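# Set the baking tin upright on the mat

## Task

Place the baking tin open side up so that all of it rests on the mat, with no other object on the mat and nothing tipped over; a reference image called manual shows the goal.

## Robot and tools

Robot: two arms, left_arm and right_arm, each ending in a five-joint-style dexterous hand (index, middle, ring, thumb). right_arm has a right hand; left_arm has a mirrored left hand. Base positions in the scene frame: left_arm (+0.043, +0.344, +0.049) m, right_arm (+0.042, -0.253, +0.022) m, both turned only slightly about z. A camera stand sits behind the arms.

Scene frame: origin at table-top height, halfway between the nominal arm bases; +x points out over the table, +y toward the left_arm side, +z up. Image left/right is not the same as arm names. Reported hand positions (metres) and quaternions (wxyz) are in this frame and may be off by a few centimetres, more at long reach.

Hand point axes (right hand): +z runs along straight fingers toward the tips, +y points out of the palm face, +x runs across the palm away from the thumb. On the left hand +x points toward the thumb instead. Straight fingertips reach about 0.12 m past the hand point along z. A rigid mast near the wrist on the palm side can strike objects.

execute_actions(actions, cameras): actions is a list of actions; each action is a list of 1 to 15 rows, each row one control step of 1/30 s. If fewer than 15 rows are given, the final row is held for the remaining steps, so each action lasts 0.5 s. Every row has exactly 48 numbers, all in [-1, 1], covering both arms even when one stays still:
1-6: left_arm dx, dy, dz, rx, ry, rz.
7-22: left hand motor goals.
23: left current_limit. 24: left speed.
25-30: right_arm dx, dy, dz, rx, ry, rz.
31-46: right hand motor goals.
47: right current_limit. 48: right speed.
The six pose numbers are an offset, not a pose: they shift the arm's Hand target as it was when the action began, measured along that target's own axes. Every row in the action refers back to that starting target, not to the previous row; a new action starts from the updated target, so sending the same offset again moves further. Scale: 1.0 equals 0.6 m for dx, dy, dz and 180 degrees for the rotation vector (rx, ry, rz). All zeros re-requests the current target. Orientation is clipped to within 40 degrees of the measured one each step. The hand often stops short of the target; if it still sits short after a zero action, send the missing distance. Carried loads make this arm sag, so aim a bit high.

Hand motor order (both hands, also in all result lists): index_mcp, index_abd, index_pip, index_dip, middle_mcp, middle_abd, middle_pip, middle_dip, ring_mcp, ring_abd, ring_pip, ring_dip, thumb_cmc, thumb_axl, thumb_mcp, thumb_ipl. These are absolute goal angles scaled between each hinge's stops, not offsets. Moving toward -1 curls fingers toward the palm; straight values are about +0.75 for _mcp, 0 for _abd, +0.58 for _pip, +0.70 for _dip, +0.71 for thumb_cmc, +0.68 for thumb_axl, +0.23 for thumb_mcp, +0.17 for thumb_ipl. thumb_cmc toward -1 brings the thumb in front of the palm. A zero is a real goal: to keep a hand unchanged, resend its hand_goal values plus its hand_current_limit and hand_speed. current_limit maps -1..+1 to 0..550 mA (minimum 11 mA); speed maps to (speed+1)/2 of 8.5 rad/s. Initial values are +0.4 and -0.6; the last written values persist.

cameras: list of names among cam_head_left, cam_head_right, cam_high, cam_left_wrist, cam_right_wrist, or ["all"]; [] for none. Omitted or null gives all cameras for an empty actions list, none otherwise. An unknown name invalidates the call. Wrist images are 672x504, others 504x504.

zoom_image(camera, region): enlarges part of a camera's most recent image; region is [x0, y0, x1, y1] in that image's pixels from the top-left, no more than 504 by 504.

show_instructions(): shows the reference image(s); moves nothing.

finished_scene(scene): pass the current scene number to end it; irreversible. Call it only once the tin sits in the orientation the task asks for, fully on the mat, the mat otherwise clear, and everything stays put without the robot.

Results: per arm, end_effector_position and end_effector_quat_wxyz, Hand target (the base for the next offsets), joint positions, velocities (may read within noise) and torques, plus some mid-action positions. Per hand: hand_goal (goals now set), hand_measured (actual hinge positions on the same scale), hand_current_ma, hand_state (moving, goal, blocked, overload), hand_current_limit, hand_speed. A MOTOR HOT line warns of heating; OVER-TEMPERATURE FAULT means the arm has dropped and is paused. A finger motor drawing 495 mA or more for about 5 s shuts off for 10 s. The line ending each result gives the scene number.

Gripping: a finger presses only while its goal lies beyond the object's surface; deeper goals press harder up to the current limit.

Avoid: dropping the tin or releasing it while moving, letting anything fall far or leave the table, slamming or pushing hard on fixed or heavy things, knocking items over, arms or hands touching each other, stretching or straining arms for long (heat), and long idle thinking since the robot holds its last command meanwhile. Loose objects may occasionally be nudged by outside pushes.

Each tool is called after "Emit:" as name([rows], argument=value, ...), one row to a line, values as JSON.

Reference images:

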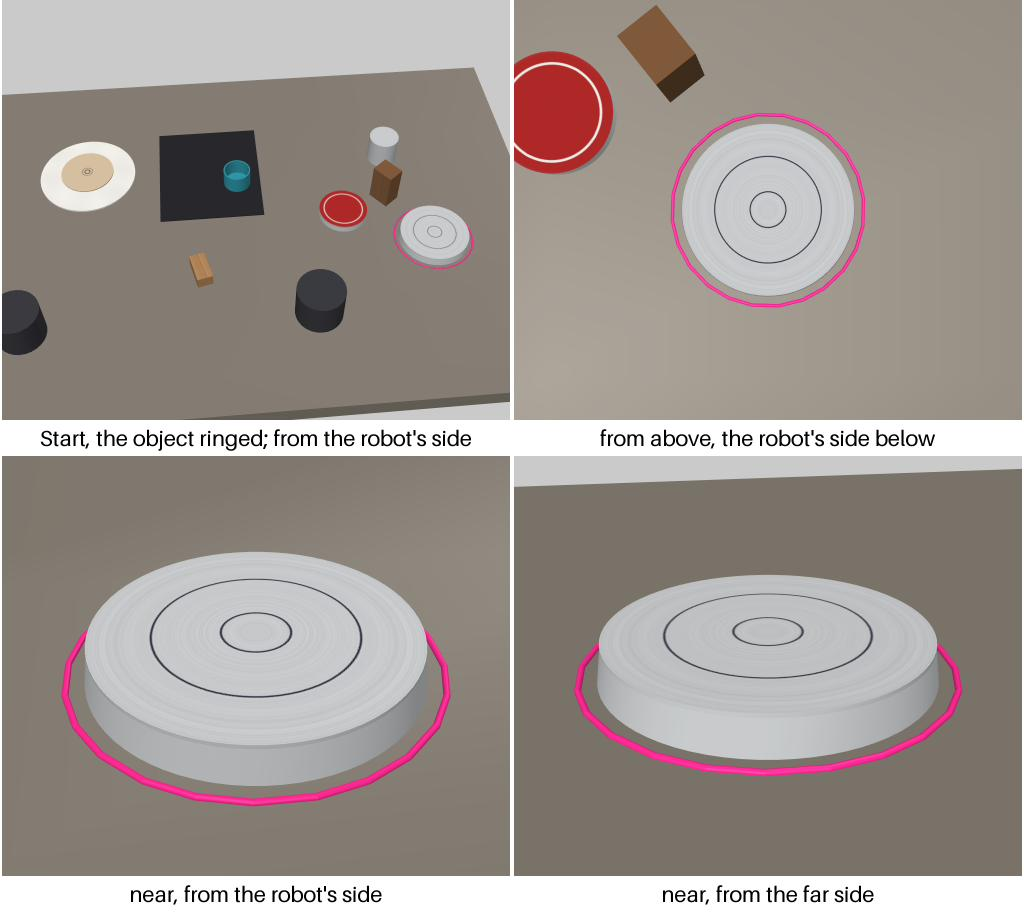

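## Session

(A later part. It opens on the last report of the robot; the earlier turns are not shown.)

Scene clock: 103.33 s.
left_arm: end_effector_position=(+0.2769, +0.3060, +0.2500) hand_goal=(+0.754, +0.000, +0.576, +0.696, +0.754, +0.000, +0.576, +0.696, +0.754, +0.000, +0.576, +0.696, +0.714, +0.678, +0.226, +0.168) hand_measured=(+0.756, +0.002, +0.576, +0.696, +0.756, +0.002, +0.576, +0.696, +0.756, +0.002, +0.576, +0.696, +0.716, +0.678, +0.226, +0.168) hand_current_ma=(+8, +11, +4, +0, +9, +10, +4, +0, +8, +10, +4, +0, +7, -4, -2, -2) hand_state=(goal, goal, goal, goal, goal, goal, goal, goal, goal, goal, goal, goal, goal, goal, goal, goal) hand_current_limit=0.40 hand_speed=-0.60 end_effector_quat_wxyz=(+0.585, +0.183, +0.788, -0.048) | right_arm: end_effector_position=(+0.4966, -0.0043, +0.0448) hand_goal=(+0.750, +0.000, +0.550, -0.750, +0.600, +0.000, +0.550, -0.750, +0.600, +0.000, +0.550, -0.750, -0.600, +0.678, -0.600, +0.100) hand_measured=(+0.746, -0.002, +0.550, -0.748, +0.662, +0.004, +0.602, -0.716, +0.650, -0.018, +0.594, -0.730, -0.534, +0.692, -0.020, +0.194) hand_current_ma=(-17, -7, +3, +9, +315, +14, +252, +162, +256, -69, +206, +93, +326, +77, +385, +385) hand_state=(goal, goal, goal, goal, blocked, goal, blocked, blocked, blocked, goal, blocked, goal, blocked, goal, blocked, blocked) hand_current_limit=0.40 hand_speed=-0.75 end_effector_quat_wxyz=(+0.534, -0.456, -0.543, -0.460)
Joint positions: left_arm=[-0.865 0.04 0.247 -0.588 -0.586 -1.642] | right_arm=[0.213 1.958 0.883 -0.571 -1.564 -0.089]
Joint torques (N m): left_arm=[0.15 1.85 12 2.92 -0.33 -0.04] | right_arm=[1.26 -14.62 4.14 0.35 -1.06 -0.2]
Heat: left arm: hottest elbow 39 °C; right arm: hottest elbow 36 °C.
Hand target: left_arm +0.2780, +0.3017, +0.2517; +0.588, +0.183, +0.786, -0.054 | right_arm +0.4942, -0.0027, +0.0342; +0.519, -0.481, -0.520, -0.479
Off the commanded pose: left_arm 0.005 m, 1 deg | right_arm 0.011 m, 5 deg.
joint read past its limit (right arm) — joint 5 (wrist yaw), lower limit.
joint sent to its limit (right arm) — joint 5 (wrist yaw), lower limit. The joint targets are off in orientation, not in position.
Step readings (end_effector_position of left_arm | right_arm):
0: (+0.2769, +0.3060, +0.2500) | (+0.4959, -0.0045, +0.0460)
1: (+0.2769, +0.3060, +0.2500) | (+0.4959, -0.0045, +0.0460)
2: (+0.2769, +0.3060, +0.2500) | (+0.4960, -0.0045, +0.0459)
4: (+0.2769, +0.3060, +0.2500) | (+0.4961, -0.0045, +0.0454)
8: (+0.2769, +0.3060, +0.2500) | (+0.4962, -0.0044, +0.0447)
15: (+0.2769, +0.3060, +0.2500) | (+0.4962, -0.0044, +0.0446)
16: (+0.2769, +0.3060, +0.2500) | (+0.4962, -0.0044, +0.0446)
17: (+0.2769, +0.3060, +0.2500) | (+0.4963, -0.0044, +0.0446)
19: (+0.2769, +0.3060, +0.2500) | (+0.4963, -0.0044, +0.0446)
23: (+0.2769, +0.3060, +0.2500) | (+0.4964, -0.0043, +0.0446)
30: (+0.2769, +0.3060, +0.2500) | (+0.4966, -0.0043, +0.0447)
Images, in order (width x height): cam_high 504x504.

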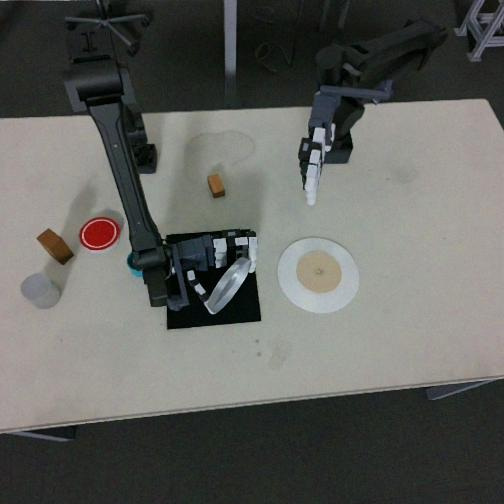

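Emit:
execute_actions([
  [[0,0,0,0,0,0,0.754,0,0.576,0.696,0.754,0,0.576,0.696,0.754,0,0.576,0.696,0.714,0.678,0.226,0.168,0.4,-0.6,0.01,0,0,0,0,0,0.75,0,0.55,-0.5,0.69,0,0.6,-0.62,0.69,0,0.6,-0.62,-0.54,0.678,0.08,0.18,0.4,-0.9]],
  [[0,0,0,0,0,0,0.754,0,0.576,0.696,0.754,0,0.576,0.696,0.754,0,0.576,0.696,0.714,0.678,0.226,0.168,0.4,-0.6,0,0,0,0,0,0,0.75,0,0.55,-0.5,0.69,0,0.6,-0.62,0.69,0,0.6,-0.62,-0.54,0.678,0.08,0.18,0.4,-0.9]],
  [[0,0,0,0,0,0,0.754,0,0.576,0.696,0.754,0,0.576,0.696,0.754,0,0.576,0.696,0.714,0.678,0.226,0.168,0.4,-0.6,0,0,0,0,0,0,0.75,0,0.55,-0.3,0.72,0,0.6,-0.52,0.72,0,0.6,-0.52,-0.54,0.678,0.18,0.18,0.4,-0.85]],
], cameras=["cam_high","cam_right_wrist","cam_head_right"])

Emit:
zoom_image(camera="cam_high", region=[150, 210, 280, 340])

Scene clock: 105.53 s.
left_arm: end_effector_position=(+0.2769, +0.3060, +0.2500) hand_goal=(+0.754, +0.000, +0.576, +0.696, +0.754, +0.000, +0.576, +0.696, +0.754, +0.000, +0.576, +0.696, +0.714, +0.678, +0.226, +0.168) hand_measured=(+0.756, +0.002, +0.576, +0.696, +0.756, +0.002, +0.576, +0.696, +0.756, +0.002, +0.576, +0.696, +0.716, +0.678, +0.226, +0.168) hand_current_ma=(+8, +11, +4, +0, +9, +10, +4, +0, +8, +10, +4, +0, +7, -4, -2, -2) hand_state=(goal, goal, goal, goal, goal, goal, goal, goal, goal, goal, goal, goal, goal, goal, goal, goal) hand_current_limit=0.40 hand_speed=-0.60 end_effector_quat_wxyz=(+0.585, +0.183, +0.788, -0.048) | right_arm: end_effector_position=(+0.4966, -0.0043, +0.0448) hand_goal=(+0.750, +0.000, +0.550, -0.300, +0.720, +0.000, +0.600, -0.520, +0.720, +0.000, +0.600, -0.520, -0.540, +0.678, +0.180, +0.180) hand_measured=(+0.748, -0.002, +0.550, -0.304, +0.718, +0.004, +0.602, -0.524, +0.716, +0.002, +0.600, -0.522, -0.522, +0.682, +0.178, +0.182) hand_current_ma=(-10, -4, +3, -15, -10, +16, +13, -13, -15, +6, -3, -11, +84, +17, -11, +13) hand_state=(goal, goal, goal, goal, goal, goal, goal, goal, goal, goal, goal, goal, goal, goal, goal, goal) hand_current_limit=0.40 hand_speed=-0.85 end_effector_quat_wxyz=(+0.534, -0.457, -0.543, -0.460)
Joint positions: left_arm=[-0.865 0.04 0.247 -0.588 -0.586 -1.642] | right_arm=[0.213 1.958 0.883 -0.571 -1.565 -0.087]
Joint torques (N m): left_arm=[-0.03 2.14 11.92 2.86 -0.38 0.01] | right_arm=[1.08 -16.03 3.95 0.14 -1.03 -0.12]
Heat: left arm: hottest elbow 39 °C; right arm: hottest elbow 35 °C.
Hand target: left_arm +0.2780, +0.3017, +0.2517; +0.588, +0.183, +0.786, -0.054 | right_arm +0.4942, -0.0027, +0.0402; +0.519, -0.481, -0.520, -0.479
Off the commanded pose: left_arm 0.005 m, 1 deg | right_arm 0.005 m, 5 deg.
joint read past its limit (right arm) — joint 5 (wrist yaw), lower limit.
joint sent to its limit (right arm) — joint 5 (wrist yaw), lower limit. The joint targets are off in orientation, not in position.
Step readings (end_effector_position of left_arm | right_arm):
0: (+0.2769, +0.3060, +0.2500) | (+0.4966, -0.0043, +0.0448)
1: (+0.2769, +0.3060, +0.2500) | (+0.4966, -0.0043, +0.0448)
2: (+0.2769, +0.3060, +0.2500) | (+0.4966, -0.0043, +0.0448)
4: (+0.2769, +0.3060, +0.2500) | (+0.4966, -0.0043, +0.0448)
8: (+0.2769, +0.3060, +0.2500) | (+0.4966, -0.0043, +0.0447)
15: (+0.2769, +0.3060, +0.2500) | (+0.4966, -0.0043, +0.0448)
16: (+0.2769, +0.3060, +0.2500) | (+0.4966, -0.0043, +0.0448)
17: (+0.2769, +0.3060, +0.2500) | (+0.4966, -0.0043, +0.0448)
19: (+0.2769, +0.3060, +0.2500) | (+0.4966, -0.0043, +0.0448)
23: (+0.2769, +0.3060, +0.2500) | (+0.4966, -0.0043, +0.0447)
30: (+0.2769, +0.3060, +0.2500) | (+0.4966, -0.0043, +0.0447)
31: (+0.2769, +0.3060, +0.2500) | (+0.4966, -0.0043, +0.0447)
32: (+0.2769, +0.3060, +0.2500) | (+0.4966, -0.0043, +0.0447)
34: (+0.2769, +0.3060, +0.2500) | (+0.4966, -0.0043, +0.0448)
38: (+0.2769, +0.3060, +0.2500) | (+0.4966, -0.0043, +0.0448)
45: (+0.2769, +0.3060, +0.2500) | (+0.4966, -0.0043, +0.0448)
camera_calibration:
cam_right_wrist: T_world_to_cam=[[0.604802, 0.12003, -0.787278, -0.225735], [-0.414903, -0.796321, -0.440145, 0.177503], [-0.679757, 0.592845, -0.431816, 0.482729], [0, 0, 0, 1]] pos_world=[0.53831, -0.117739, 0.108861]
Images, in order (width x height): cam_head_right 504x504, cam_high 504x504, cam_right_wrist 672x504.

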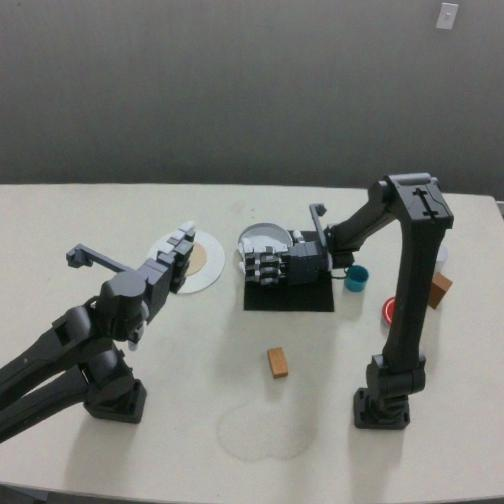

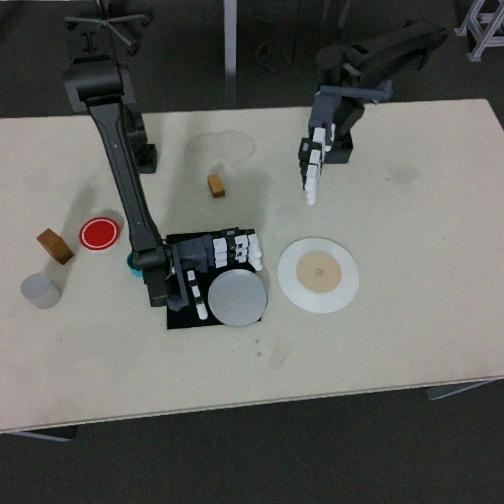

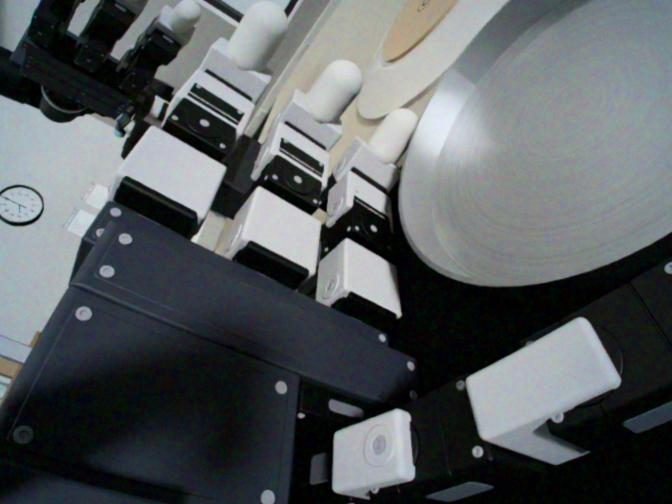

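Scaled by 3.877 from the camera's 504x504 image, which has a finer 720x720 frame.

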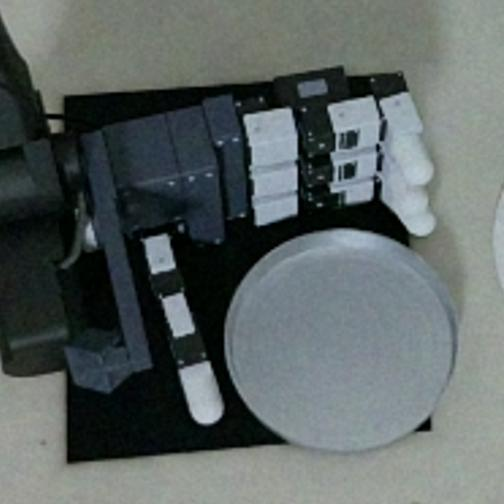

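Emit:
execute_actions([
  [[0,0,0,0,0,0,0.754,0,0.576,0.696,0.754,0,0.576,0.696,0.754,0,0.576,0.696,0.714,0.678,0.226,0.168,0.4,-0.6,0,0,0,0,0,0,0.78,0,0.576,0.15,0.9,0,0.576,0.5,0.9,0,0.576,0.5,-0.571,0.678,0.38,0.168,0.2,-0.5]],
  [[0,0,0,0,0,0,0.754,0,0.576,0.696,0.754,0,0.576,0.696,0.754,0,0.576,0.696,0.714,0.678,0.226,0.168,0.4,-0.6,0,0.056,0.036,0,0,0,0.78,0,0.576,0.15,0.9,0,0.576,0.5,0.9,0,0.576,0.5,-0.571,0.678,0.38,0.168,0.2,-0.5]],
  [[0,0,0,0,0,0,0.754,0,0.576,0.696,0.754,0,0.576,0.696,0.754,0,0.576,0.696,0.714,0.678,0.226,0.168,0.4,-0.6,0,0.056,0.036,0,0,0,0.78,0,0.576,0.15,0.9,0,0.576,0.5,0.9,0,0.576,0.5,-0.571,0.678,0.38,0.168,0.2,-0.5]],
], cameras=["cam_high","cam_right_wrist"])

Emit:
zoom_image(camera="cam_high", region=[150, 210, 280, 340])

Scene clock: 108.93 s.
left_arm: end_effector_position=(+0.2769, +0.3060, +0.2500) hand_goal=(+0.754, +0.000, +0.576, +0.696, +0.754, +0.000, +0.576, +0.696, +0.754, +0.000, +0.576, +0.696, +0.714, +0.678, +0.226, +0.168) hand_measured=(+0.756, +0.002, +0.576, +0.696, +0.756, +0.002, +0.576, +0.696, +0.756, +0.002, +0.576, +0.696, +0.716, +0.678, +0.226, +0.168) hand_current_ma=(+8, +11, +4, +0, +9, +10, +4, +0, +8, +10, +4, +0, +7, -4, -2, -2) hand_state=(goal, goal, goal, goal, goal, goal, goal, goal, goal, goal, goal, goal, goal, goal, goal, goal) hand_current_limit=0.40 hand_speed=-0.60 end_effector_quat_wxyz=(+0.585, +0.183, +0.788, -0.048) | right_arm: end_effector_position=(+0.5522, +0.0373, +0.0462) hand_goal=(+0.780, +0.000, +0.576, +0.150, +0.900, +0.000, +0.576, +0.500, +0.900, +0.000, +0.576, +0.500, -0.570, +0.678, +0.380, +0.168) hand_measured=(+0.780, +0.002, +0.574, +0.148, +0.898, +0.004, +0.578, +0.498, +0.898, +0.002, +0.578, +0.498, -0.552, +0.680, +0.378, +0.170) hand_current_ma=(-4, +6, -12, -12, -5, +16, +12, -13, -7, +6, +12, -11, +85, +7, -7, +11) hand_state=(goal, goal, goal, goal, goal, goal, goal, goal, goal, goal, goal, goal, goal, goal, goal, goal) hand_current_limit=0.20 hand_speed=-0.50 end_effector_quat_wxyz=(+0.548, -0.440, -0.555, -0.445)
Joint positions: left_arm=[-0.865 0.04 0.247 -0.588 -0.586 -1.642] | right_arm=[0.271 2.051 1.085 -0.578 -1.566 0.015]
Joint torques (N m): left_arm=[0.5 2.02 11.81 2.88 -0.37 0] | right_arm=[2.02 -17.08 7.61 -0.03 -0.98 0]
Heat: left arm: hottest elbow 39 °C; right arm: hottest elbow 35 °C.
Hand target: left_arm +0.2780, +0.3017, +0.2517; +0.588, +0.183, +0.786, -0.054 | right_arm +0.5576, +0.0457, +0.0398; +0.520, -0.481, -0.519, -0.478
Off the commanded pose: left_arm 0.005 m, 1 deg | right_arm 0.012 m, 8 deg.
joint read past its limit (right arm) — joint 5 (wrist yaw), lower limit.
joint sent to its limit (right arm) — joint 5 (wrist yaw), lower limit. The joint targets are off in orientation, not in position.
Step readings (end_effector_position of left_arm | right_arm):
0: (+0.2769, +0.3060, +0.2500) | (+0.4966, -0.0043, +0.0448)
1: (+0.2769, +0.3060, +0.2500) | (+0.4966, -0.0043, +0.0448)
2: (+0.2769, +0.3060, +0.2500) | (+0.4966, -0.0043, +0.0448)
4: (+0.2769, +0.3060, +0.2500) | (+0.4966, -0.0043, +0.0448)
8: (+0.2769, +0.3060, +0.2500) | (+0.4966, -0.0043, +0.0448)
15: (+0.2769, +0.3060, +0.2500) | (+0.4966, -0.0043, +0.0448)
16: (+0.2769, +0.3060, +0.2500) | (+0.4966, -0.0043, +0.0448)
17: (+0.2769, +0.3060, +0.2500) | (+0.4970, -0.0039, +0.0448)
19: (+0.2769, +0.3060, +0.2500) | (+0.5006, -0.0013, +0.0447)
23: (+0.2769, +0.3060, +0.2500) | (+0.5149, +0.0087, +0.0460)
30: (+0.2769, +0.3060, +0.2500) | (+0.5203, +0.0141, +0.0458)
31: (+0.2769, +0.3060, +0.2500) | (+0.5207, +0.0142, +0.0458)
32: (+0.2769, +0.3060, +0.2500) | (+0.5218, +0.0154, +0.0456)
34: (+0.2769, +0.3060, +0.2500) | (+0.5284, +0.0202, +0.0455)
38: (+0.2769, +0.3060, +0.2500) | (+0.5467, +0.0322, +0.0468)
45: (+0.2769, +0.3060, +0.2500) | (+0.5520, +0.0373, +0.0467)
camera_calibration:
cam_right_wrist: T_world_to_cam=[[0.596966, 0.155452, -0.787061, -0.260238], [-0.368501, -0.818302, -0.441121, 0.209627], [-0.712628, 0.553368, -0.431215, 0.516017], [0, 0, 0, 1]] pos_world=[0.600329, -0.0735538, 0.110162]
Images, in order (width x height): cam_high 504x504, cam_right_wrist 672x504.

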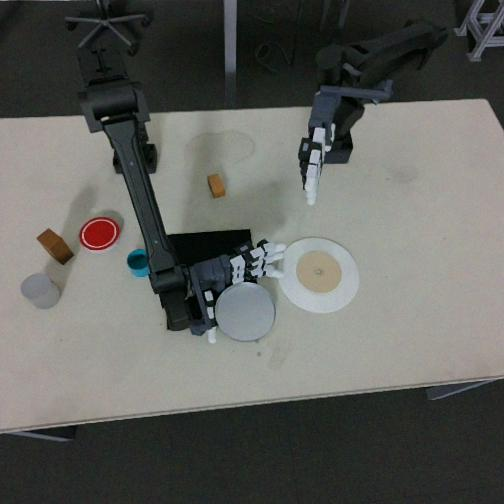

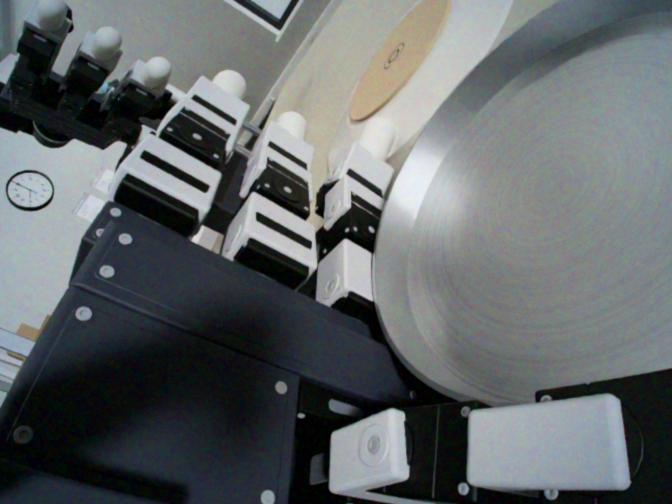

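Scaled by 3.877 from the camera's 504x504 image, which has a finer 720x720 frame.

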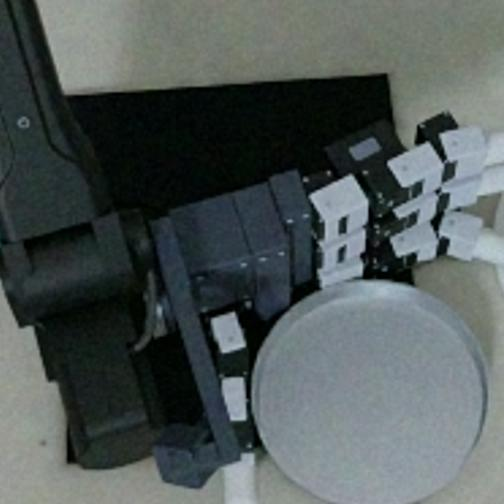

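Emit:
execute_actions([
  [[0,0,0,0,0,0,0.754,0,0.576,0.696,0.754,0,0.576,0.696,0.754,0,0.576,0.696,0.714,0.678,0.226,0.168,0.4,-0.6,0,0,0,0,0,0,0.6,0,0.5,-0.7,0.9,0,0.576,0.5,0.9,0,0.576,0.5,-0.6,0.678,-0.5,0.168,0.1,-0.6]],
  [[0,0,0,0,0,0,0.754,0,0.576,0.696,0.754,0,0.576,0.696,0.754,0,0.576,0.696,0.714,0.678,0.226,0.168,0.4,-0.6,0,0,0,0,0,0,0.6,0,0.5,-0.7,0.9,0,0.576,0.5,0.9,0,0.576,0.5,-0.6,0.678,-0.5,0.168,0.1,-0.6]],
  [[0,0,0,0,0,0,0.754,0,0.576,0.696,0.754,0,0.576,0.696,0.754,0,0.576,0.696,0.714,0.678,0.226,0.168,0.4,-0.6,0,0,0,0,0,0,0.6,0,0.5,-0.7,0.9,0,0.576,0.5,0.9,0,0.576,0.5,-0.6,0.678,-0.5,0.168,0.1,-0.6]],
], cameras=["cam_high","cam_right_wrist"])

Emit:
zoom_image(camera="cam_high", region=[150, 210, 300, 360])

Scene clock: 111.30 s.
left_arm: end_effector_position=(+0.2769, +0.3060, +0.2500) hand_goal=(+0.754, +0.000, +0.576, +0.696, +0.754, +0.000, +0.576, +0.696, +0.754, +0.000, +0.576, +0.696, +0.714, +0.678, +0.226, +0.168) hand_measured=(+0.756, +0.002, +0.576, +0.696, +0.756, +0.002, +0.576, +0.696, +0.756, +0.002, +0.576, +0.696, +0.716, +0.678, +0.226, +0.168) hand_current_ma=(+8, +11, +4, +0, +9, +10, +4, +0, +8, +10, +4, +0, +7, -4, -2, -2) hand_state=(goal, goal, goal, goal, goal, goal, goal, goal, goal, goal, goal, goal, goal, goal, goal, goal) hand_current_limit=0.40 hand_speed=-0.60 end_effector_quat_wxyz=(+0.585, +0.183, +0.788, -0.048) | right_arm: end_effector_position=(+0.5523, +0.0374, +0.0460) hand_goal=(+0.600, +0.000, +0.500, -0.700, +0.900, +0.000, +0.576, +0.500, +0.900, +0.000, +0.576, +0.500, -0.600, +0.678, -0.500, +0.168) hand_measured=(+0.640, +0.004, +0.536, -0.256, +0.898, +0.004, +0.578, +0.498, +0.898, +0.002, +0.578, +0.498, -0.584, +0.680, +0.152, +0.178) hand_current_ma=(+199, +14, +169, +303, -5, +16, +11, -13, -7, +6, +12, -11, +80, +7, +303, +60) hand_state=(blocked, goal, blocked, blocked, goal, goal, goal, goal, goal, goal, goal, goal, goal, goal, blocked, goal) hand_current_limit=0.10 hand_speed=-0.60 end_effector_quat_wxyz=(+0.548, -0.441, -0.555, -0.444)
Joint positions: left_arm=[-0.865 0.04 0.247 -0.588 -0.586 -1.642] | right_arm=[0.271 2.051 1.085 -0.578 -1.566 0.018]
Joint torques (N m): left_arm=[-0.38 1.61 11.86 2.73 -0.34 0.02] | right_arm=[2.08 -17.2 7.56 0.18 -1.01 0.03]
Heat: left arm: hottest elbow 39 °C; right arm: hottest elbow 35 °C.
Hand target: left_arm +0.2780, +0.3017, +0.2517; +0.588, +0.183, +0.786, -0.054 | right_arm +0.5578, +0.0458, +0.0399; +0.519, -0.481, -0.520, -0.478
Off the commanded pose: left_arm 0.005 m, 1 deg | right_arm 0.012 m, 8 deg.
joint read past its limit (right arm) — joint 5 (wrist yaw), lower limit.
joint sent to its limit (right arm) — joint 5 (wrist yaw), lower limit. The joint targets are off in orientation, not in position.
Step readings (end_effector_position of left_arm | right_arm):
0: (+0.2769, +0.3060, +0.2500) | (+0.5524, +0.0374, +0.0463)
1: (+0.2769, +0.3060, +0.2500) | (+0.5524, +0.0374, +0.0462)
2: (+0.2769, +0.3060, +0.2500) | (+0.5524, +0.0374, +0.0462)
4: (+0.2769, +0.3060, +0.2500) | (+0.5523, +0.0374, +0.0462)
8: (+0.2769, +0.3060, +0.2500) | (+0.5523, +0.0374, +0.0461)
15: (+0.2769, +0.3060, +0.2500) | (+0.5523, +0.0374, +0.0460)
16: (+0.2769, +0.3060, +0.2500) | (+0.5523, +0.0374, +0.0460)
17: (+0.2769, +0.3060, +0.2500) | (+0.5523, +0.0374, +0.0460)
19: (+0.2769, +0.3060, +0.2500) | (+0.5523, +0.0374, +0.0460)
23: (+0.2769, +0.3060, +0.2500) | (+0.5523, +0.0374, +0.0460)
30: (+0.2769, +0.3060, +0.2500) | (+0.5523, +0.0374, +0.0460)
31: (+0.2769, +0.3060, +0.2500) | (+0.5523, +0.0374, +0.0460)
32: (+0.2769, +0.3060, +0.2500) | (+0.5523, +0.0374, +0.0460)
34: (+0.2769, +0.3060, +0.2500) | (+0.5523, +0.0374, +0.0460)
38: (+0.2769, +0.3060, +0.2500) | (+0.5523, +0.0374, +0.0460)
45: (+0.2769, +0.3060, +0.2500) | (+0.5523, +0.0374, +0.0460)
camera_calibration:
cam_right_wrist: T_world_to_cam=[[0.594664, 0.154871, -0.788917, -0.259102], [-0.369824, -0.818599, -0.439461, 0.210195], [-0.713866, 0.553092, -0.429516, 0.516638], [0, 0, 0, 1]] pos_world=[0.600624, -0.073555, 0.109867]
Images, in order (width x height): cam_high 504x504, cam_right_wrist 672x504.

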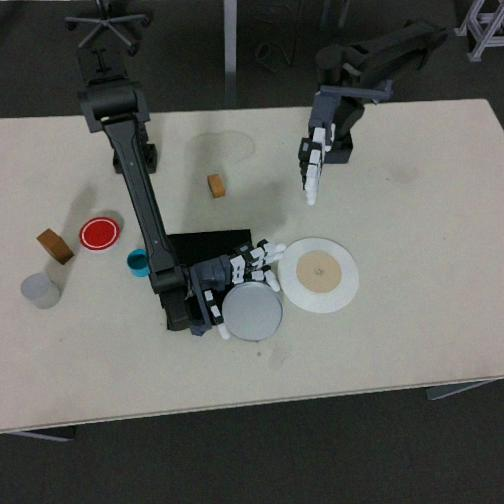

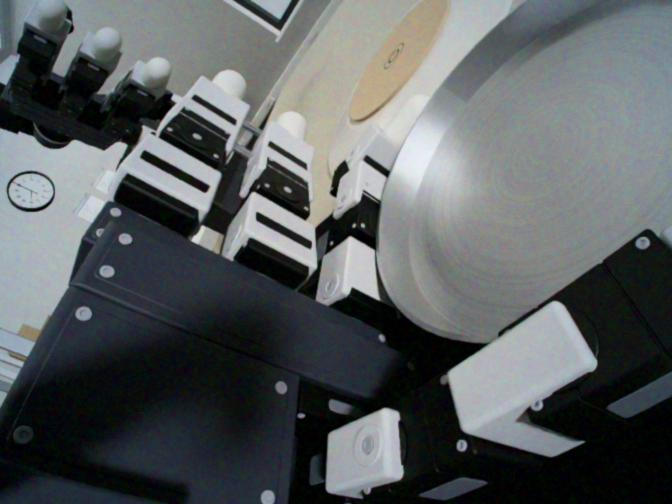

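Scaled by 3.360 from the camera's 504x504 image, which has a finer 720x720 frame.

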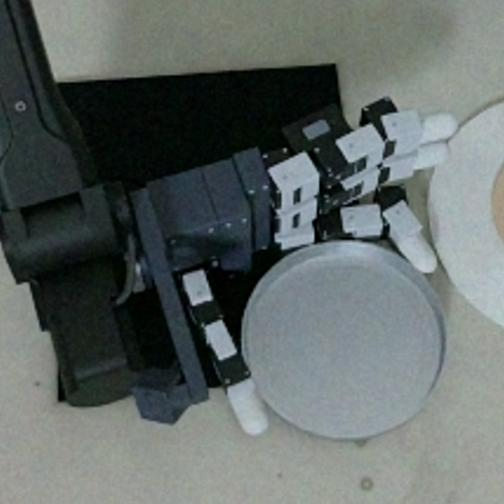

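Emit:
execute_actions([
  [[0,0,0,0,0,0,0.754,0,0.576,0.696,0.754,0,0.576,0.696,0.754,0,0.576,0.696,0.714,0.678,0.226,0.168,0.4,-0.6,0,0,0,0,0,0,0.5,0,0.5,-0.7,0.9,0,0.576,0.5,0.9,0,0.576,0.5,-0.6,0.678,-0.5,0.168,0.4,-0.6]],
  [[0,0,0,0,0,0,0.754,0,0.576,0.696,0.754,0,0.576,0.696,0.754,0,0.576,0.696,0.714,0.678,0.226,0.168,0.4,-0.6,0,-0.041,-0.0385,0,0,0,0.5,0,0.5,-0.7,0.9,0,0.576,0.5,0.9,0,0.576,0.5,-0.6,0.678,-0.5,0.168,0.4,-0.6]],
  [[0,0,0,0,0,0,0.754,0,0.576,0.696,0.754,0,0.576,0.696,0.754,0,0.576,0.696,0.714,0.678,0.226,0.168,0.4,-0.6,0,-0.041,-0.0385,0,0,0,0.5,0,0.5,-0.7,0.9,0,0.576,0.5,0.9,0,0.576,0.5,-0.6,0.678,-0.5,0.168,0.4,-0.6]],
  [[0,0,0,0,0,0,0.754,0,0.576,0.696,0.754,0,0.576,0.696,0.754,0,0.576,0.696,0.714,0.678,0.226,0.168,0.4,-0.6,0,-0.041,-0.0385,0,0,0,0.5,0,0.5,-0.7,0.9,0,0.576,0.5,0.9,0,0.576,0.5,-0.6,0.678,-0.5,0.168,0.4,-0.6]],
  [[0,0,0,0,0,0,0.754,0,0.576,0.696,0.754,0,0.576,0.696,0.754,0,0.576,0.696,0.714,0.678,0.226,0.168,0.4,-0.6,0,-0.041,-0.0385,0,0,0,0.5,0,0.5,-0.7,0.9,0,0.576,0.5,0.9,0,0.576,0.5,-0.6,0.678,-0.5,0.168,0.4,-0.6]],
], cameras=["cam_high","cam_right_wrist"])

Emit:
zoom_image(camera="cam_high", region=[130, 200, 280, 350])

Scene clock: 114.83 s.
left_arm: end_effector_position=(+0.2769, +0.3060, +0.2500) hand_goal=(+0.754, +0.000, +0.576, +0.696, +0.754, +0.000, +0.576, +0.696, +0.754, +0.000, +0.576, +0.696, +0.714, +0.678, +0.226, +0.168) hand_measured=(+0.756, +0.002, +0.576, +0.696, +0.756, +0.002, +0.576, +0.696, +0.756, +0.002, +0.576, +0.696, +0.716, +0.678, +0.226, +0.168) hand_current_ma=(+8, +11, +4, +0, +9, +10, +4, +0, +8, +10, +4, +0, +7, -4, -2, -2) hand_state=(goal, goal, goal, goal, goal, goal, goal, goal, goal, goal, goal, goal, goal, goal, goal, goal) hand_current_limit=0.40 hand_speed=-0.60 end_effector_quat_wxyz=(+0.585, +0.183, +0.788, -0.048) | right_arm: end_effector_position=(+0.4702, -0.0480, +0.0425) hand_goal=(+0.500, +0.000, +0.500, -0.700, +0.900, +0.000, +0.576, +0.500, +0.900, +0.000, +0.576, +0.500, -0.600, +0.678, -0.500, +0.168) hand_measured=(+0.640, -0.006, +0.552, -0.294, +0.898, +0.004, +0.578, +0.498, +0.898, +0.002, +0.578, +0.498, -0.592, +0.682, +0.152, +0.182) hand_current_ma=(+385, -26, +244, +385, -5, +16, +10, -13, -6, +7, +11, -11, +42, +19, +385, +87) hand_state=(blocked, goal, blocked, blocked, goal, goal, goal, goal, goal, goal, goal, goal, goal, goal, blocked, goal) hand_current_limit=0.40 hand_speed=-0.60 end_effector_quat_wxyz=(+0.517, -0.483, -0.519, -0.480)
Joint positions: left_arm=[-0.865 0.04 0.247 -0.588 -0.586 -1.642] | right_arm=[0.126 1.899 0.747 -0.5 -1.566 -0.08]
Joint torques (N m): left_arm=[0.32 1.38 12.01 3.03 -0.37 -0.03] | right_arm=[-0.21 -14.92 2.36 -0.12 -0.99 -0.34]
Heat: left arm: hottest elbow 39 °C; right arm: hottest elbow 35 °C.
Hand target: left_arm +0.2780, +0.3017, +0.2517; +0.588, +0.183, +0.786, -0.054 | right_arm +0.4669, -0.0541, +0.0403; +0.520, -0.481, -0.519, -0.478
Off the commanded pose: left_arm 0.005 m, 1 deg | right_arm 0.007 m, 0 deg.
joint read past its limit (right arm) — joint 5 (wrist yaw), lower limit.
joint sent to its limit (right arm) — joint 5 (wrist yaw), lower limit. The joint targets still meet the commanded pose.
Step readings (end_effector_position of left_arm | right_arm):
0: (+0.2769, +0.3060, +0.2500) | (+0.5523, +0.0374, +0.0460)
1: (+0.2769, +0.3060, +0.2500) | (+0.5523, +0.0374, +0.0460)
2: (+0.2769, +0.3060, +0.2500) | (+0.5523, +0.0374, +0.0460)
4: (+0.2769, +0.3060, +0.2500) | (+0.5523, +0.0374, +0.0460)
8: (+0.2769, +0.3060, +0.2500) | (+0.5523, +0.0374, +0.0460)
15: (+0.2769, +0.3060, +0.2500) | (+0.5523, +0.0374, +0.0460)
16: (+0.2769, +0.3060, +0.2500) | (+0.5523, +0.0374, +0.0460)
17: (+0.2769, +0.3060, +0.2500) | (+0.5522, +0.0373, +0.0459)
19: (+0.2769, +0.3060, +0.2500) | (+0.5495, +0.0367, +0.0446)
23: (+0.2769, +0.3060, +0.2500) | (+0.5409, +0.0320, +0.0446)
30: (+0.2769, +0.3060, +0.2500) | (+0.5371, +0.0289, +0.0445)
31: (+0.2769, +0.3060, +0.2500) | (+0.5368, +0.0286, +0.0444)
32: (+0.2769, +0.3060, +0.2500) | (+0.5354, +0.0277, +0.0442)
34: (+0.2769, +0.3060, +0.2500) | (+0.5289, +0.0228, +0.0441)
38: (+0.2769, +0.3060, +0.2500) | (+0.5168, +0.0085, +0.0436)
45: (+0.2769, +0.3060, +0.2500) | (+0.5148, +0.0024, +0.0436)
46: (+0.2769, +0.3060, +0.2500) | (+0.5143, +0.0023, +0.0435)
47: (+0.2769, +0.3060, +0.2500) | (+0.5131, +0.0015, +0.0435)
49: (+0.2769, +0.3060, +0.2500) | (+0.5068, -0.0032, +0.0436)
53: (+0.2769, +0.3060, +0.2500) | (+0.4945, -0.0171, +0.0427)
60: (+0.2769, +0.3060, +0.2500) | (+0.4924, -0.0231, +0.0429)
61: (+0.2769, +0.3060, +0.2500) | (+0.4919, -0.0232, +0.0428)
62: (+0.2769, +0.3060, +0.2500) | (+0.4906, -0.0241, +0.0428)
64: (+0.2769, +0.3060, +0.2500) | (+0.4846, -0.0285, +0.0429)
68: (+0.2769, +0.3060, +0.2500) | (+0.4724, -0.0424, +0.0422)
75: (+0.2769, +0.3060, +0.2500) | (+0.4700, -0.0476, +0.0425)
camera_calibration:
cam_right_wrist: T_world_to_cam=[[0.602916, 0.0673412, -0.794958, -0.207604], [-0.487853, -0.757306, -0.434151, 0.166723], [-0.631263, 0.649579, -0.423739, 0.469247], [0, 0, 0, 1]] pos_world=[0.502722, -0.164572, 0.106184]
Images, in order (width x height): cam_high 504x504, cam_right_wrist 672x504.

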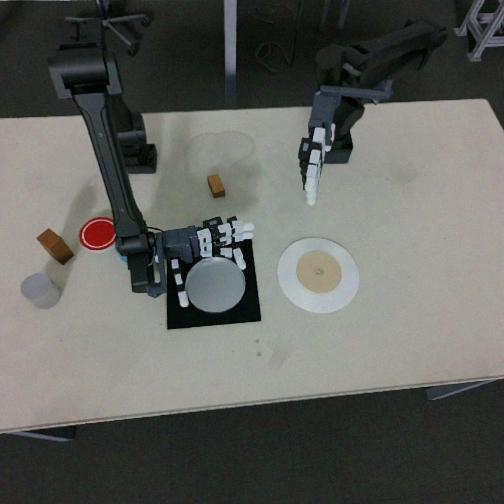

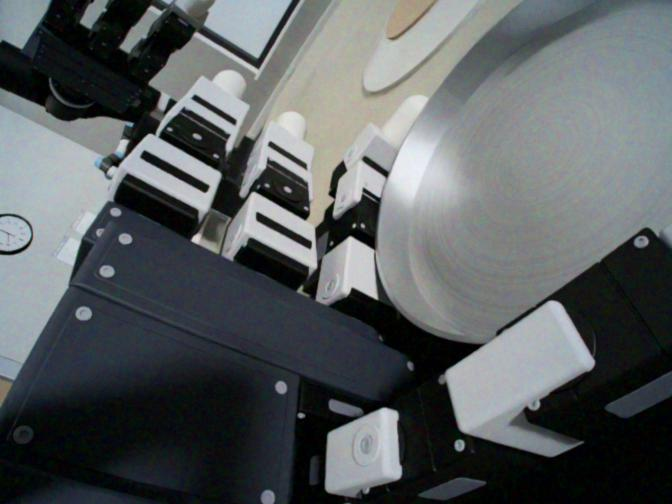

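Scaled by 3.360 from the camera's 504x504 image, which has a finer 720x720 frame.

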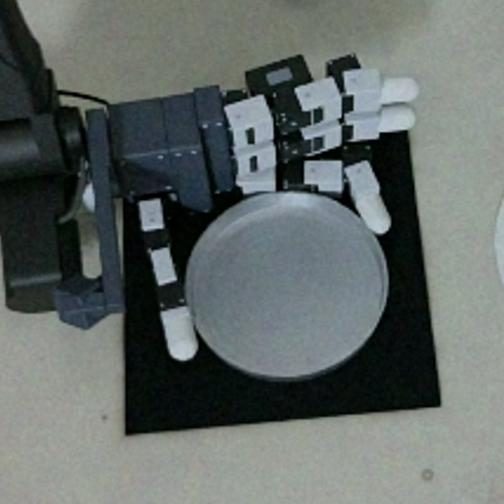

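Emit:
execute_actions([
  [[0,0,0,0,0,0,0.754,0,0.576,0.696,0.754,0,0.576,0.696,0.754,0,0.576,0.696,0.714,0.678,0.226,0.168,0.4,-0.6,0,0,0,0,0,0,0.7,0,0.576,0.1,0.9,0,0.576,0.5,0.9,0,0.576,0.5,-0.6,0.678,0.35,0.168,0.4,-0.8]],
  [[0,0,0,0,0,0,0.754,0,0.576,0.696,0.754,0,0.576,0.696,0.754,0,0.576,0.696,0.714,0.678,0.226,0.168,0.4,-0.6,0,0,0,0,0,0,0.8,0,0.576,0.2,0.9,0,0.576,0.5,0.9,0,0.576,0.5,-0.6,0.678,0.4,0.168,0.4,-0.7]],
  [[0,0,0,0,0,0,0.754,0,0.576,0.696,0.754,0,0.576,0.696,0.754,0,0.576,0.696,0.714,0.678,0.226,0.168,0.4,-0.6,0.1,0,0,0,0,0,0.8,0,0.576,0.2,0.9,0,0.576,0.5,0.9,0,0.576,0.5,-0.6,0.678,0.4,0.168,0.4,-0.7]],
  [[0,0,0,0,0,0,0.754,0,0.576,0.696,0.754,0,0.576,0.696,0.754,0,0.576,0.696,0.714,0.678,0.226,0.168,0.4,-0.6,0.22,0,0,0,0,0,0.8,0,0.576,0.2,0.9,0,0.576,0.5,0.9,0,0.576,0.5,-0.6,0.678,0.4,0.168,0.4,-0.7]],
], cameras=["cam_high","cam_head_right"])

Emit:
zoom_image(camera="cam_high", region=[60, 200, 280, 350])

Emit:
zoom_image(camera="cam_head_right", region=[220, 200, 400, 340])

Scene clock: 118.03 s.
left_arm: end_effector_position=(+0.2769, +0.3060, +0.2500) hand_goal=(+0.754, +0.000, +0.576, +0.696, +0.754, +0.000, +0.576, +0.696, +0.754, +0.000, +0.576, +0.696, +0.714, +0.678, +0.226, +0.168) hand_measured=(+0.756, +0.002, +0.576, +0.696, +0.756, +0.002, +0.576, +0.696, +0.756, +0.002, +0.576, +0.696, +0.716, +0.678, +0.226, +0.168) hand_current_ma=(+8, +11, +4, +0, +9, +10, +4, +0, +8, +10, +4, +0, +7, -4, -2, -2) hand_state=(goal, goal, goal, goal, goal, goal, goal, goal, goal, goal, goal, goal, goal, goal, goal, goal) hand_current_limit=0.40 hand_speed=-0.60 end_effector_quat_wxyz=(+0.585, +0.183, +0.788, -0.048) | right_arm: end_effector_position=(+0.4558, -0.0492, +0.2247) hand_goal=(+0.800, +0.000, +0.576, +0.200, +0.900, +0.000, +0.576, +0.500, +0.900, +0.000, +0.576, +0.500, -0.600, +0.678, +0.400, +0.168) hand_measured=(+0.798, +0.004, +0.574, +0.198, +0.898, +0.004, +0.578, +0.498, +0.898, +0.004, +0.578, +0.498, -0.590, +0.678, +0.398, +0.170) hand_current_ma=(-8, +13, -6, -12, -5, +16, +10, -13, -6, +13, +11, -11, +46, +3, -11, +12) hand_state=(goal, goal, goal, goal, goal, goal, goal, goal, goal, goal, goal, goal, goal, goal, goal, goal) hand_current_limit=0.40 hand_speed=-0.70 end_effector_quat_wxyz=(+0.517, -0.484, -0.519, -0.479)
Joint positions: left_arm=[-0.865 0.04 0.247 -0.588 -0.586 -1.642] | right_arm=[0.126 1.384 0.786 -0.853 -1.564 0.123]
Joint torques (N m): left_arm=[0.09 1.38 12.04 2.96 -0.35 0.03] | right_arm=[-0.15 -10.34 10.19 -0.18 -1.06 -0.04]
Heat: left arm: hottest elbow 39 °C; right arm: hottest elbow 35 °C.
Hand target: left_arm +0.2780, +0.3017, +0.2517; +0.588, +0.183, +0.786, -0.054 | right_arm +0.4674, -0.0536, +0.2324; +0.520, -0.481, -0.520, -0.478
Off the commanded pose: left_arm 0.005 m, 1 deg | right_arm 0.015 m, 0 deg.
joint read past its limit (right arm) — joint 5 (wrist yaw), lower limit.
joint sent to its limit (right arm) — joint 5 (wrist yaw), lower limit. The joint targets still meet the commanded pose.
Step readings (end_effector_position of left_arm | right_arm):
0: (+0.2769, +0.3060, +0.2500) | (+0.4702, -0.0480, +0.0426)
1: (+0.2769, +0.3060, +0.2500) | (+0.4702, -0.0480, +0.0426)
2: (+0.2769, +0.3060, +0.2500) | (+0.4702, -0.0480, +0.0426)
4: (+0.2769, +0.3060, +0.2500) | (+0.4702, -0.0480, +0.0427)
8: (+0.2769, +0.3060, +0.2500) | (+0.4701, -0.0480, +0.0427)
15: (+0.2769, +0.3060, +0.2500) | (+0.4700, -0.0480, +0.0428)
16: (+0.2769, +0.3060, +0.2500) | (+0.4700, -0.0480, +0.0428)
17: (+0.2769, +0.3060, +0.2500) | (+0.4700, -0.0480, +0.0428)
19: (+0.2769, +0.3060, +0.2500) | (+0.4700, -0.0480, +0.0428)
23: (+0.2769, +0.3060, +0.2500) | (+0.4700, -0.0480, +0.0428)
30: (+0.2769, +0.3060, +0.2500) | (+0.4700, -0.0480, +0.0428)
31: (+0.2769, +0.3060, +0.2500) | (+0.4700, -0.0480, +0.0431)
32: (+0.2769, +0.3060, +0.2500) | (+0.4698, -0.0480, +0.0444)
34: (+0.2769, +0.3060, +0.2500) | (+0.4659, -0.0484, +0.0497)
38: (+0.2769, +0.3060, +0.2500) | (+0.4637, -0.0485, +0.0774)
45: (+0.2769, +0.3060, +0.2500) | (+0.4644, -0.0485, +0.0997)
46: (+0.2769, +0.3060, +0.2500) | (+0.4638, -0.0485, +0.0993)
47: (+0.2769, +0.3060, +0.2500) | (+0.4623, -0.0487, +0.0998)
49: (+0.2769, +0.3060, +0.2500) | (+0.4583, -0.0491, +0.1121)
53: (+0.2769, +0.3060, +0.2500) | (+0.4557, -0.0493, +0.1787)
60: (+0.2769, +0.3060, +0.2500) | (+0.4565, -0.0491, +0.2354)
Images, in order (width x height): cam_head_right 504x504, cam_high 504x504.

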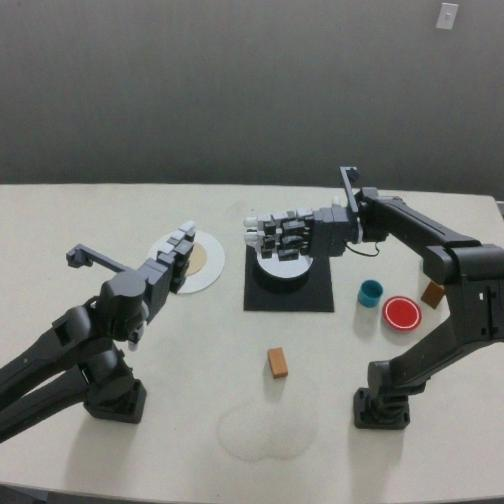

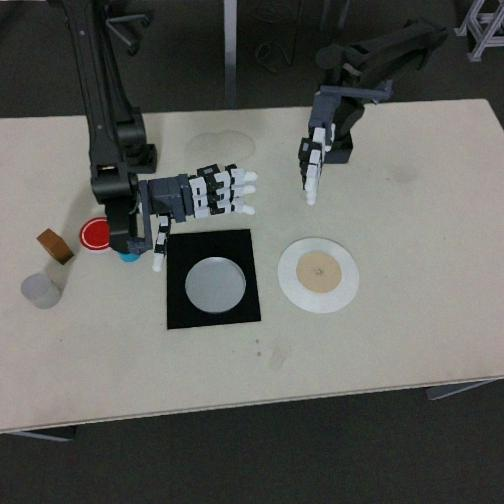

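Scaled by 2.291 from the camera's 504x504 image, which has a finer 720x720 frame.

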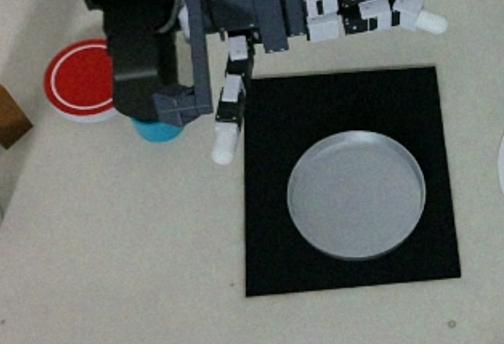

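Scaled by 2.800 from the camera's 504x504 image, which has a finer 720x720 frame.

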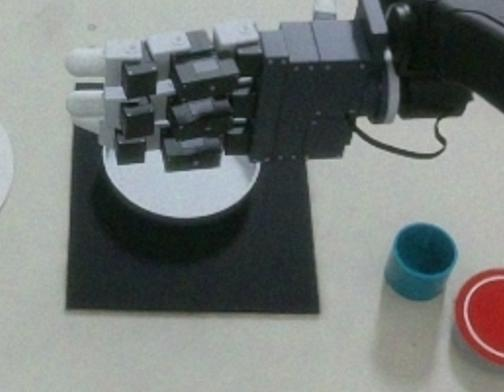

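Done: tin opening-up on mat, cup upright.

Emit:
finished_scene(scene=1)

The scene is finished: the task was done.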